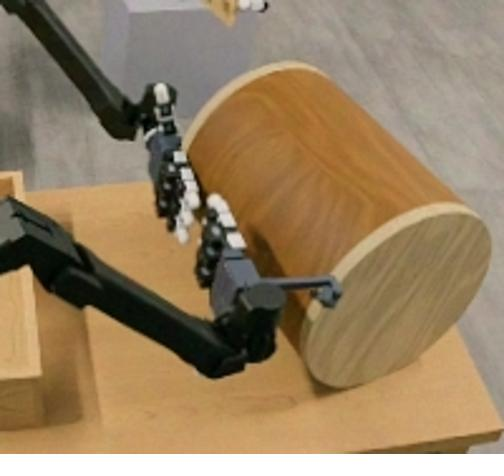

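Emit:
{"name": "move", "arguments": {"arm3": {"target":[0.39,0.54,0.42,0.533,-0.8357,-0.1074,0.0683],"speed":0.25}, "cameras": ["cam_high"]}}

Emit:
{"name": "move", "arguments": {"arm3": {"target":[0.39,0.53,0.21,0.533,-0.8357,-0.1074,0.0683],"speed":0.2}, "cameras": ["cam_high","cam_low","arm3_cam_wrist"]}}

Emit:
{"name": "zoom_image", "arguments": {"camera": "cam_high", "region": [350, 150, 560, 360]}}

Scene clock: 836.37 s.
Joint torques (N m): arm1=[3.6 -21.07 13 0.58 -0.82 -0.18] | arm2=[2.02 -27.81 12.03 1.5 -0.02 -0.31] | arm3=[-0.15 -11.69 4.81 -2.37 0.07 -0.08]
Motor temperatures (°C): arm1=[29 45 50 25 28 28] | arm2=[28 49 46 27 28 28] | arm3=[25 40 40 25 29 26]
Heat: arm1: hottest joint3_rad 50 °C; arm2: hottest joint2_rad 49 °C; arm3: hottest joint2_rad 40 °C.
move: arm3 off_target
Joint velocities: within noise
arm1, arm2: as last shown
arm3.joint_positions: joint1_rad=+0.034 joint2_rad=+1.846 joint3_rad=+1.152 joint4_rad=-1.665 joint5_rad=-0.098 joint6_rad=+0.074 hand_index_mcp=+0.389 hand_index_abd=-0.026 hand_index_pip=+0.164 hand_index_dip=+0.068 hand_middle_mcp=+0.192 hand_middle_abd=-0.008 hand_middle_pip=+0.097 hand_middle_dip=+0.031 hand_ring_mcp=-0.050 hand_ring_abd=+0.003 hand_ring_pip=+0.055 hand_ring_dip=+0.003 hand_thumb_cmc=-0.518 hand_thumb_axl=+0.699 hand_thumb_mcp=-0.006 hand_thumb_ipl=+0.040 hand_current_limit=+0.400 hand_speed=-0.600
arm3.joint_status: not commanded
arm3.hand_state: blocked,blocked,blocked,blocked,blocked,goal,blocked,blocked,goal,goal,goal,goal,blocked,blocked,blocked,blocked
arm3.index_mcp_current_ma: 385
arm3.index_abd_current_ma: -27
arm3.index_pip_current_ma: 316
arm3.index_dip_current_ma: 147
arm3.middle_mcp_current_ma: 385
arm3.middle_abd_current_ma: -4
arm3.middle_pip_current_ma: 83
arm3.middle_dip_current_ma: 43
arm3.ring_mcp_current_ma: 0
arm3.ring_abd_current_ma: 1
arm3.ring_pip_current_ma: 3
arm3.ring_dip_current_ma: 1
arm3.thumb_cmc_current_ma: 101
arm3.thumb_axl_current_ma: 34
arm3.thumb_mcp_current_ma: 385
arm3.thumb_ipl_current_ma: 102
arm3.hand_goal_index_mcp: 0.120
arm3.hand_goal_index_abd: 0.000
arm3.hand_goal_index_pip: 0.050
arm3.hand_goal_index_dip: 0.000
arm3.hand_goal_middle_mcp: 0.020
arm3.hand_goal_middle_abd: 0.000
arm3.hand_goal_middle_pip: 0.050
arm3.hand_goal_middle_dip: 0.000
arm3.hand_goal_ring_mcp: -0.050
arm3.hand_goal_ring_abd: 0.000
arm3.hand_goal_ring_pip: 0.050
arm3.hand_goal_ring_dip: 0.000
arm3.hand_goal_thumb_cmc: -0.570
arm3.hand_goal_thumb_axl: 0.678
arm3.hand_goal_thumb_mcp: -0.300
arm3.hand_goal_thumb_ipl: 0.000
arm3.hand: x=+0.3909 y=+0.5310 z=+0.4238 quat_wxyz=(-0.388, +0.914, +0.108, -0.045) (m; scene frame)
arm3.hand_target: x=+0.3898 y=+0.5402 z=+0.4195 quat_wxyz=(-0.405, +0.906, +0.112, -0.052) (m; scene frame)
arm3.hand_status: off_target (0.010 m and 19.2 deg from the pose sent, 0.165 m and 91.0 deg at the start; pose on its path clipped on 25 of 125 steps; a joint's target at an end of its range on 113 of 125 steps)
pictures: cam_high
Images, in order (width x height): cam_high 672x504.

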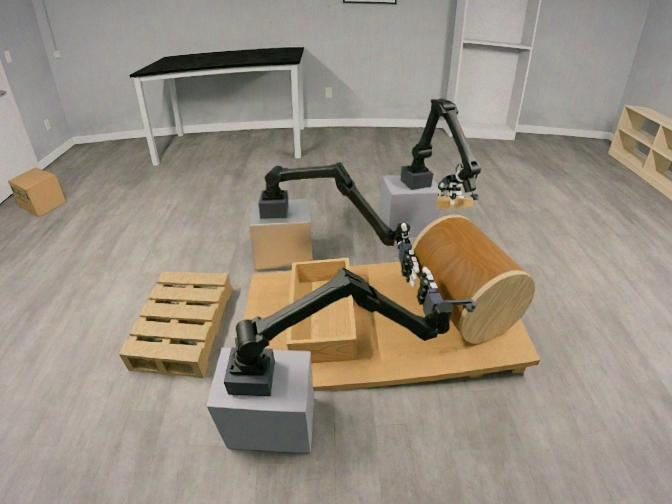

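Scene clock: 838.33 s.
Joint torques (N m): arm1=[2.61 -21.71 12.6 0.66 -0.81 -0.18] | arm2=[2.08 -27.69 12.07 1.46 -0.02 -0.33] | arm3=[-0.62 -15.79 3.89 -3.47 0.07 -0.06]
Motor temperatures (°C): arm1=[29 45 50 25 28 28] | arm2=[28 49 46 27 28 28] | arm3=[25 40 40 25 29 26]
Heat: arm1: hottest joint3_rad 50 °C; arm2: hottest joint2_rad 49 °C; arm3: hottest joint2_rad 40 °C.
move: arm3 done
Joint velocities: within noise
arm1: as last shown
arm2.joint_positions: joint1_rad=-1.291 joint2_rad=+2.669 joint3_rad=+1.909 joint4_rad=+0.771 joint5_rad=-1.393 joint6_rad=+1.624 hand_index_mcp=+0.756 hand_index_abd=+0.002 hand_index_pip=+0.579 hand_index_dip=+0.699 hand_middle_mcp=+0.756 hand_middle_abd=+0.002 hand_middle_pip=+0.579 hand_middle_dip=+0.699 hand_ring_mcp=+0.754 hand_ring_abd=+0.003 hand_ring_pip=+0.577 hand_ring_dip=+0.696 hand_thumb_cmc=+0.998 hand_thumb_axl=+0.680 hand_thumb_mcp=+0.226 hand_thumb_ipl=+0.168 hand_current_limit=+0.400 hand_speed=-0.600
arm2.joint_status: not commanded
arm2.hand_state: goal,goal,goal,goal,goal,goal,goal,goal,goal,goal,goal,goal,goal,goal,goal,goal
arm2.index_mcp_current_ma: 0
arm2.index_abd_current_ma: 0
arm2.index_pip_current_ma: 0
arm2.index_dip_current_ma: 0
arm2.middle_mcp_current_ma: 0
arm2.middle_abd_current_ma: 0
arm2.middle_pip_current_ma: 0
arm2.middle_dip_current_ma: 0
arm2.ring_mcp_current_ma: 0
arm2.ring_abd_current_ma: 0
arm2.ring_pip_current_ma: 0
arm2.ring_dip_current_ma: 0
arm2.thumb_cmc_current_ma: 0
arm2.thumb_axl_current_ma: 0
arm2.thumb_mcp_current_ma: 0
arm2.thumb_ipl_current_ma: 0
arm2.hand_goal_index_mcp: 0.754
arm2.hand_goal_index_abd: 0.000
arm2.hand_goal_index_pip: 0.576
arm2.hand_goal_index_dip: 0.696
arm2.hand_goal_middle_mcp: 0.754
arm2.hand_goal_middle_abd: 0.000
arm2.hand_goal_middle_pip: 0.576
arm2.hand_goal_middle_dip: 0.696
arm2.hand_goal_ring_mcp: 0.754
arm2.hand_goal_ring_abd: 0.000
arm2.hand_goal_ring_pip: 0.576
arm2.hand_goal_ring_dip: 0.696
arm2.hand_goal_thumb_cmc: 1.000
arm2.hand_goal_thumb_axl: 0.678
arm2.hand_goal_thumb_mcp: 0.226
arm2.hand_goal_thumb_ipl: 0.168
arm2.hand: x=+0.2020 y=-0.2051 z=+0.3570 quat_wxyz=(-0.527, +0.495, +0.507, +0.470) (m; scene frame)
arm2.hand_target: x=+0.2064 y=-0.1920 z=+0.3709 quat_wxyz=(-0.521, +0.478, +0.520, +0.479) (m; scene frame)
arm2.hand_status: not commanded
arm3.joint_positions: joint1_rad=+0.034 joint2_rad=+2.501 joint3_rad=+1.436 joint4_rad=-1.613 joint5_rad=-0.097 joint6_rad=+0.030 hand_index_mcp=+0.389 hand_index_abd=-0.026 hand_index_pip=+0.164 hand_index_dip=+0.068 hand_middle_mcp=+0.192 hand_middle_abd=-0.008 hand_middle_pip=+0.097 hand_middle_dip=+0.031 hand_ring_mcp=-0.050 hand_ring_abd=+0.003 hand_ring_pip=+0.055 hand_ring_dip=+0.003 hand_thumb_cmc=-0.518 hand_thumb_axl=+0.699 hand_thumb_mcp=-0.006 hand_thumb_ipl=+0.040 hand_current_limit=+0.400 hand_speed=-0.600
arm3.joint_status: not commanded
arm3.hand_state: blocked,blocked,blocked,blocked,blocked,goal,blocked,blocked,goal,goal,goal,goal,blocked,blocked,blocked,blocked
arm3.index_mcp_current_ma: 385
arm3.index_abd_current_ma: -27
arm3.index_pip_current_ma: 316
arm3.index_dip_current_ma: 147
arm3.middle_mcp_current_ma: 385
arm3.middle_abd_current_ma: -4
arm3.middle_pip_current_ma: 83
arm3.middle_dip_current_ma: 43
arm3.ring_mcp_current_ma: 0
arm3.ring_abd_current_ma: 1
arm3.ring_pip_current_ma: 2
arm3.ring_dip_current_ma: 1
arm3.thumb_cmc_current_ma: 101
arm3.thumb_axl_current_ma: 34
arm3.thumb_mcp_current_ma: 385
arm3.thumb_ipl_current_ma: 102
arm3.hand_goal_index_mcp: 0.120
arm3.hand_goal_index_abd: 0.000
arm3.hand_goal_index_pip: 0.050
arm3.hand_goal_index_dip: 0.000
arm3.hand_goal_middle_mcp: 0.020
arm3.hand_goal_middle_abd: 0.000
arm3.hand_goal_middle_pip: 0.050
arm3.hand_goal_middle_dip: 0.000
arm3.hand_goal_ring_mcp: -0.050
arm3.hand_goal_ring_abd: 0.000
arm3.hand_goal_ring_pip: 0.050
arm3.hand_goal_ring_dip: 0.000
arm3.hand_goal_thumb_cmc: -0.570
arm3.hand_goal_thumb_axl: 0.678
arm3.hand_goal_thumb_mcp: -0.300
arm3.hand_goal_thumb_ipl: 0.000
arm3.hand: x=+0.3909 y=+0.5331 z=+0.2077 quat_wxyz=(-0.527, +0.840, +0.108, -0.067) (m; scene frame)
arm3.hand_target: x=+0.3900 y=+0.5300 z=+0.2100 quat_wxyz=(-0.533, +0.836, +0.107, -0.068) (m; scene frame)
arm3.hand_status: done (0.004 m and 0.9 deg from the pose sent, 0.214 m and 19.1 deg at the start)
pictures: arm3_cam_wrist, cam_high, cam_low
Images, in order (width x height): arm3_cam_wrist 672x504, cam_high 672x504, cam_low 672x504.

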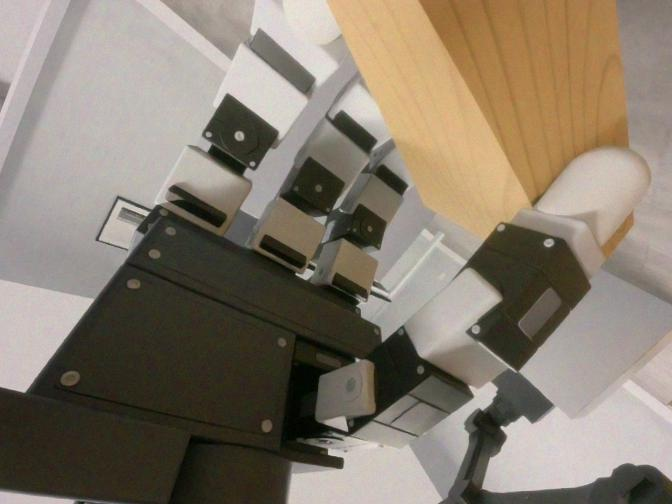

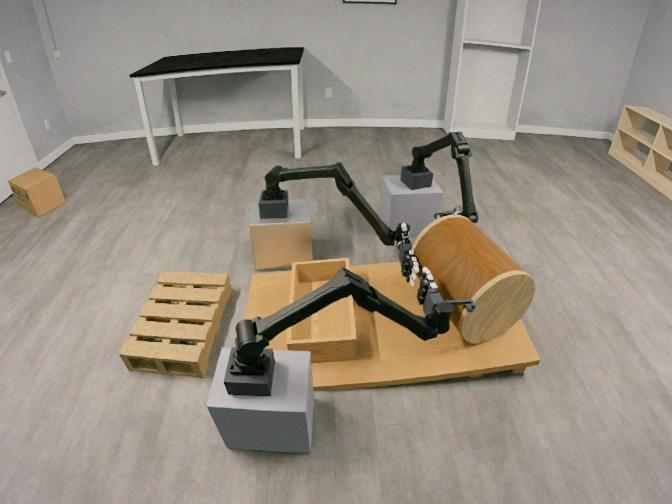

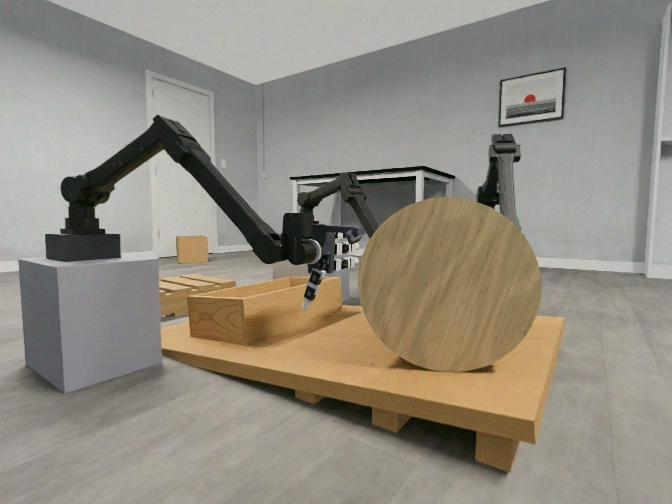

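Scaled by 2.400.

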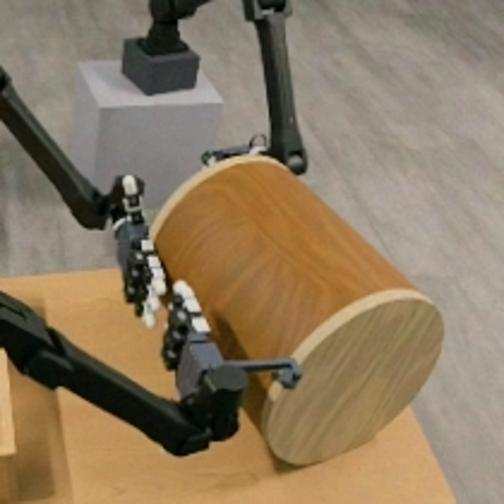

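Emit:
{"name": "move", "arguments": {"arm3": {"target":[0.44,0.43,0.21,0.533,-0.8357,-0.1074,0.0683],"speed":0.1}, "cameras": ["cam_high"]}}

Emit:
{"name": "zoom_image", "arguments": {"camera": "cam_high", "region": [350, 150, 560, 360]}}

Scene clock: 847.90 s.
Joint torques (N m): arm1=[2.73 -21.42 12.48 0.79 -0.53 -0.16] | arm2=[2.02 -27.87 12.11 1.47 -0.02 -0.31] | arm3=[-0.03 -17.44 8.25 -2.4 -0.12 0.08]
Motor temperatures (°C): arm1=[29 45 50 25 28 28] | arm2=[28 49 46 27 27 28] | arm3=[25 39 40 25 28 26]
Heat: arm1: hottest joint3_rad 50 °C; arm2: hottest joint2_rad 49 °C; arm3: hottest joint3_rad 40 °C.
move: arm3 off_target
Joint velocities: within noise
arm1, arm2: as last shown
arm1.joint_positions: joint1_rad=+1.234 joint2_rad=+2.894 joint3_rad=+2.084 joint4_rad=+0.776 joint5_rad=+1.198 joint6_rad=-1.548 hand_index_mcp=+0.750 hand_index_abd=-0.002 hand_index_pip=+0.577 hand_index_dip=+0.696 hand_middle_mcp=+0.752 hand_middle_abd=-0.002 hand_middle_pip=+0.577 hand_middle_dip=+0.696 hand_ring_mcp=+0.754 hand_ring_abd=-0.002 hand_ring_pip=+0.577 hand_ring_dip=+0.696 hand_thumb_cmc=+1.000 hand_thumb_axl=+0.677 hand_thumb_mcp=+0.226 hand_thumb_ipl=+0.168 hand_current_limit=+0.400 hand_speed=-0.600
arm1.hand: x=+0.1844 y=+0.1365 z=+0.3234 quat_wxyz=(+0.502, +0.491, +0.515, -0.492) (m; scene frame)
arm1.hand_target: x=+0.2142 y=+0.1633 z=+0.3370 quat_wxyz=(+0.521, +0.478, +0.521, -0.478) (m; scene frame)
arm3.joint_positions: joint1_rad=+0.050 joint2_rad=+2.542 joint3_rad=+1.662 joint4_rad=-1.670 joint5_rad=-0.108 joint6_rad=+0.037 hand_index_mcp=+0.389 hand_index_abd=-0.026 hand_index_pip=+0.164 hand_index_dip=+0.068 hand_middle_mcp=+0.191 hand_middle_abd=-0.008 hand_middle_pip=+0.098 hand_middle_dip=+0.031 hand_ring_mcp=-0.050 hand_ring_abd=+0.003 hand_ring_pip=+0.054 hand_ring_dip=+0.003 hand_thumb_cmc=-0.518 hand_thumb_axl=+0.699 hand_thumb_mcp=-0.004 hand_thumb_ipl=+0.041 hand_current_limit=+0.400 hand_speed=-0.600
arm3.joint_status: not commanded
arm3.hand_state: blocked,blocked,blocked,blocked,blocked,goal,blocked,blocked,goal,goal,goal,goal,blocked,blocked,blocked,blocked
arm3.index_mcp_current_ma: 385
arm3.index_abd_current_ma: -27
arm3.index_pip_current_ma: 316
arm3.index_dip_current_ma: 147
arm3.middle_mcp_current_ma: 385
arm3.middle_abd_current_ma: -5
arm3.middle_pip_current_ma: 84
arm3.middle_dip_current_ma: 43
arm3.ring_mcp_current_ma: 0
arm3.ring_abd_current_ma: 1
arm3.ring_pip_current_ma: 2
arm3.ring_dip_current_ma: 1
arm3.thumb_cmc_current_ma: 99
arm3.thumb_axl_current_ma: 34
arm3.thumb_mcp_current_ma: 385
arm3.thumb_ipl_current_ma: 103
arm3.hand_goal_index_mcp: 0.120
arm3.hand_goal_index_abd: 0.000
arm3.hand_goal_index_pip: 0.050
arm3.hand_goal_index_dip: 0.000
arm3.hand_goal_middle_mcp: 0.020
arm3.hand_goal_middle_abd: 0.000
arm3.hand_goal_middle_pip: 0.050
arm3.hand_goal_middle_dip: 0.000
arm3.hand_goal_ring_mcp: -0.050
arm3.hand_goal_ring_abd: 0.000
arm3.hand_goal_ring_pip: 0.050
arm3.hand_goal_ring_dip: 0.000
arm3.hand_goal_thumb_cmc: -0.570
arm3.hand_goal_thumb_axl: 0.678
arm3.hand_goal_thumb_mcp: -0.300
arm3.hand_goal_thumb_ipl: 0.000
arm3.hand: x=+0.4304 y=+0.4517 z=+0.2103 quat_wxyz=(-0.473, +0.871, +0.118, -0.055) (m; scene frame)
arm3.hand_target: x=+0.4397 y=+0.4313 z=+0.2105 quat_wxyz=(-0.458, +0.880, +0.115, -0.056) (m; scene frame)
arm3.hand_status: off_target (0.024 m and 8.2 deg from the pose sent, 0.114 m and 0.9 deg at the start; a joint's target at an end of its range on 48 of 54 steps)
pictures: cam_high
Images, in order (width x height): cam_high 672x504.

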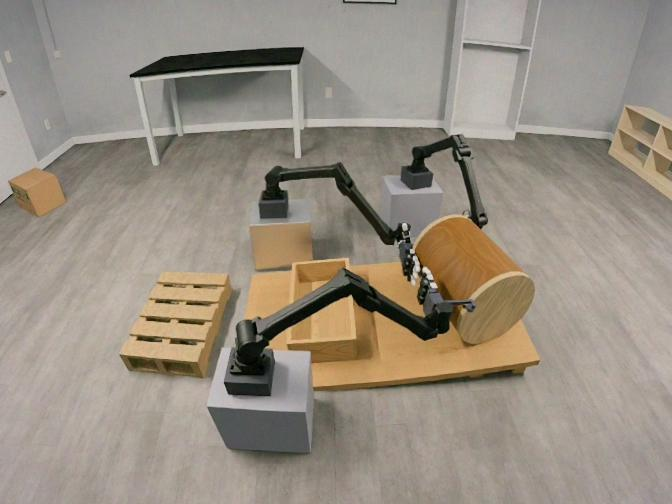

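Scaled by 2.400.

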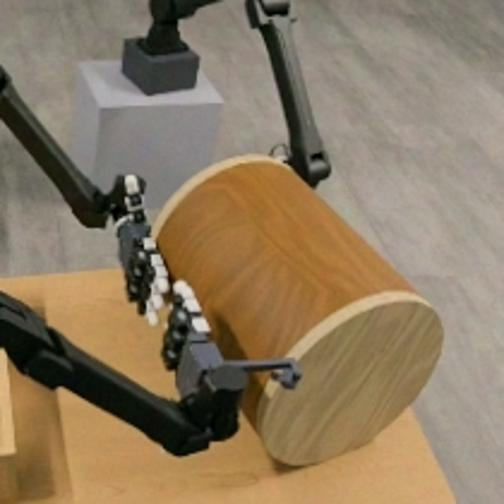

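Emit:
{"name": "move", "arguments": {"arm3": {"target":[0.50,0.37,0.22,0.533,-0.8357,-0.1074,0.0683],"speed":0.08}, "cameras": ["cam_high"]}}

Emit:
{"name": "zoom_image", "arguments": {"camera": "cam_high", "region": [350, 150, 560, 360]}}

Scene clock: 854.00 s.
Joint torques (N m): arm1=[0.73 -22.59 12 1.02 -0.81 -0.27] | arm2=[2.02 -27.63 12.03 1.52 -0.01 -0.32] | arm3=[-0.09 -19.31 8.51 -1.94 -0.23 0.07]
Motor temperatures (°C): arm1=[29 45 50 25 28 28] | arm2=[28 49 46 27 27 28] | arm3=[25 39 40 25 28 26]
Heat: arm1: hottest joint3_rad 50 °C; arm2: hottest joint2_rad 49 °C; arm3: hottest joint3_rad 40 °C.
move: arm3 off_target
Joint velocities: within noise
arm1, arm2: as last shown
arm1.joint_positions: joint1_rad=+1.257 joint2_rad=+2.908 joint3_rad=+2.084 joint4_rad=+0.771 joint5_rad=+1.207 joint6_rad=-1.538 hand_index_mcp=+0.749 hand_index_abd=-0.002 hand_index_pip=+0.577 hand_index_dip=+0.696 hand_middle_mcp=+0.752 hand_middle_abd=-0.002 hand_middle_pip=+0.577 hand_middle_dip=+0.696 hand_ring_mcp=+0.754 hand_ring_abd=-0.002 hand_ring_pip=+0.577 hand_ring_dip=+0.696 hand_thumb_cmc=+1.000 hand_thumb_axl=+0.677 hand_thumb_mcp=+0.226 hand_thumb_ipl=+0.168 hand_current_limit=+0.400 hand_speed=-0.600
arm1.index_mcp_current_ma: -4
arm1.hand: x=+0.1889 y=+0.1550 z=+0.3111 quat_wxyz=(+0.502, +0.487, +0.522, -0.489) (m; scene frame)
arm1.hand_target: x=+0.2142 y=+0.1633 z=+0.3369 quat_wxyz=(+0.521, +0.478, +0.521, -0.478) (m; scene frame)
arm3.joint_positions: joint1_rad=+0.102 joint2_rad=+2.572 joint3_rad=+1.865 joint4_rad=-1.675 joint5_rad=-0.155 joint6_rad=+0.086 hand_index_mcp=+0.389 hand_index_abd=-0.026 hand_index_pip=+0.164 hand_index_dip=+0.068 hand_middle_mcp=+0.191 hand_middle_abd=-0.008 hand_middle_pip=+0.098 hand_middle_dip=+0.031 hand_ring_mcp=-0.050 hand_ring_abd=+0.003 hand_ring_pip=+0.054 hand_ring_dip=+0.003 hand_thumb_cmc=-0.518 hand_thumb_axl=+0.699 hand_thumb_mcp=-0.004 hand_thumb_ipl=+0.041 hand_current_limit=+0.400 hand_speed=-0.600
arm3.joint_status: not commanded
arm3.hand_state: blocked,blocked,blocked,blocked,blocked,goal,blocked,blocked,goal,goal,goal,goal,blocked,blocked,blocked,blocked
arm3.index_mcp_current_ma: 385
arm3.index_abd_current_ma: -27
arm3.index_pip_current_ma: 316
arm3.index_dip_current_ma: 147
arm3.middle_mcp_current_ma: 385
arm3.middle_abd_current_ma: -5
arm3.middle_pip_current_ma: 84
arm3.middle_dip_current_ma: 43
arm3.ring_mcp_current_ma: 0
arm3.ring_abd_current_ma: 1
arm3.ring_pip_current_ma: 2
arm3.ring_dip_current_ma: 1
arm3.thumb_cmc_current_ma: 99
arm3.thumb_axl_current_ma: 34
arm3.thumb_mcp_current_ma: 385
arm3.thumb_ipl_current_ma: 103
arm3.hand_goal_index_mcp: 0.120
arm3.hand_goal_index_abd: 0.000
arm3.hand_goal_index_pip: 0.050
arm3.hand_goal_index_dip: 0.000
arm3.hand_goal_middle_mcp: 0.020
arm3.hand_goal_middle_abd: 0.000
arm3.hand_goal_middle_pip: 0.050
arm3.hand_goal_middle_dip: 0.000
arm3.hand_goal_ring_mcp: -0.050
arm3.hand_goal_ring_abd: 0.000
arm3.hand_goal_ring_pip: 0.050
arm3.hand_goal_ring_dip: 0.000
arm3.hand_goal_thumb_cmc: -0.570
arm3.hand_goal_thumb_axl: 0.678
arm3.hand_goal_thumb_mcp: -0.300
arm3.hand_goal_thumb_ipl: 0.000
arm3.hand: x=+0.4922 y=+0.3824 z=+0.2212 quat_wxyz=(-0.402, +0.907, +0.121, -0.037) (m; scene frame)
arm3.hand_target: x=+0.4997 y=+0.3709 z=+0.2202 quat_wxyz=(-0.393, +0.911, +0.117, -0.038) (m; scene frame)
arm3.hand_status: off_target (0.015 m and 17.5 deg from the pose sent, 0.108 m and 8.2 deg at the start; a joint's target at an end of its range on 58 of 58 steps)
pictures: cam_high
Images, in order (width x height): cam_high 672x504.

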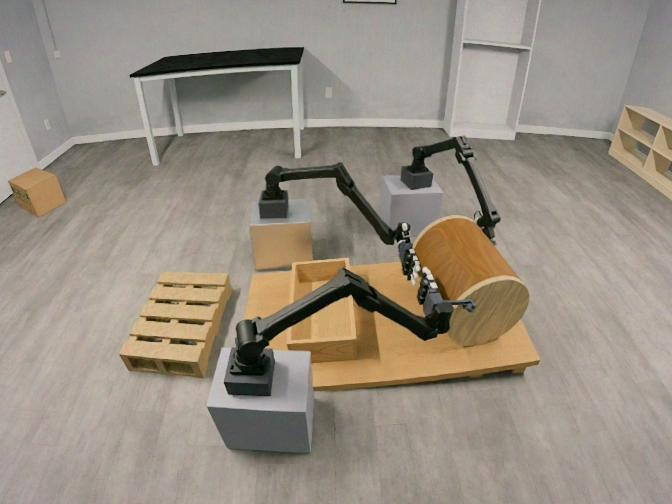

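Scaled by 2.400.

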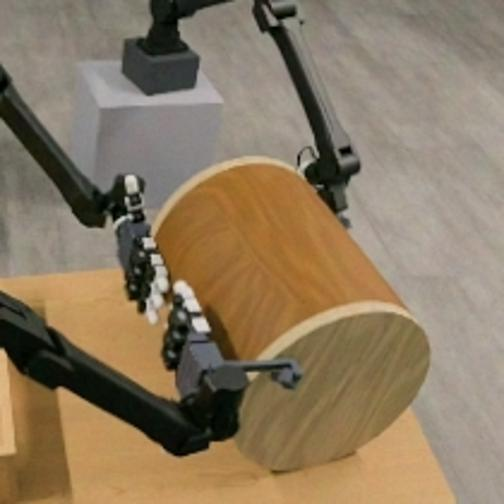

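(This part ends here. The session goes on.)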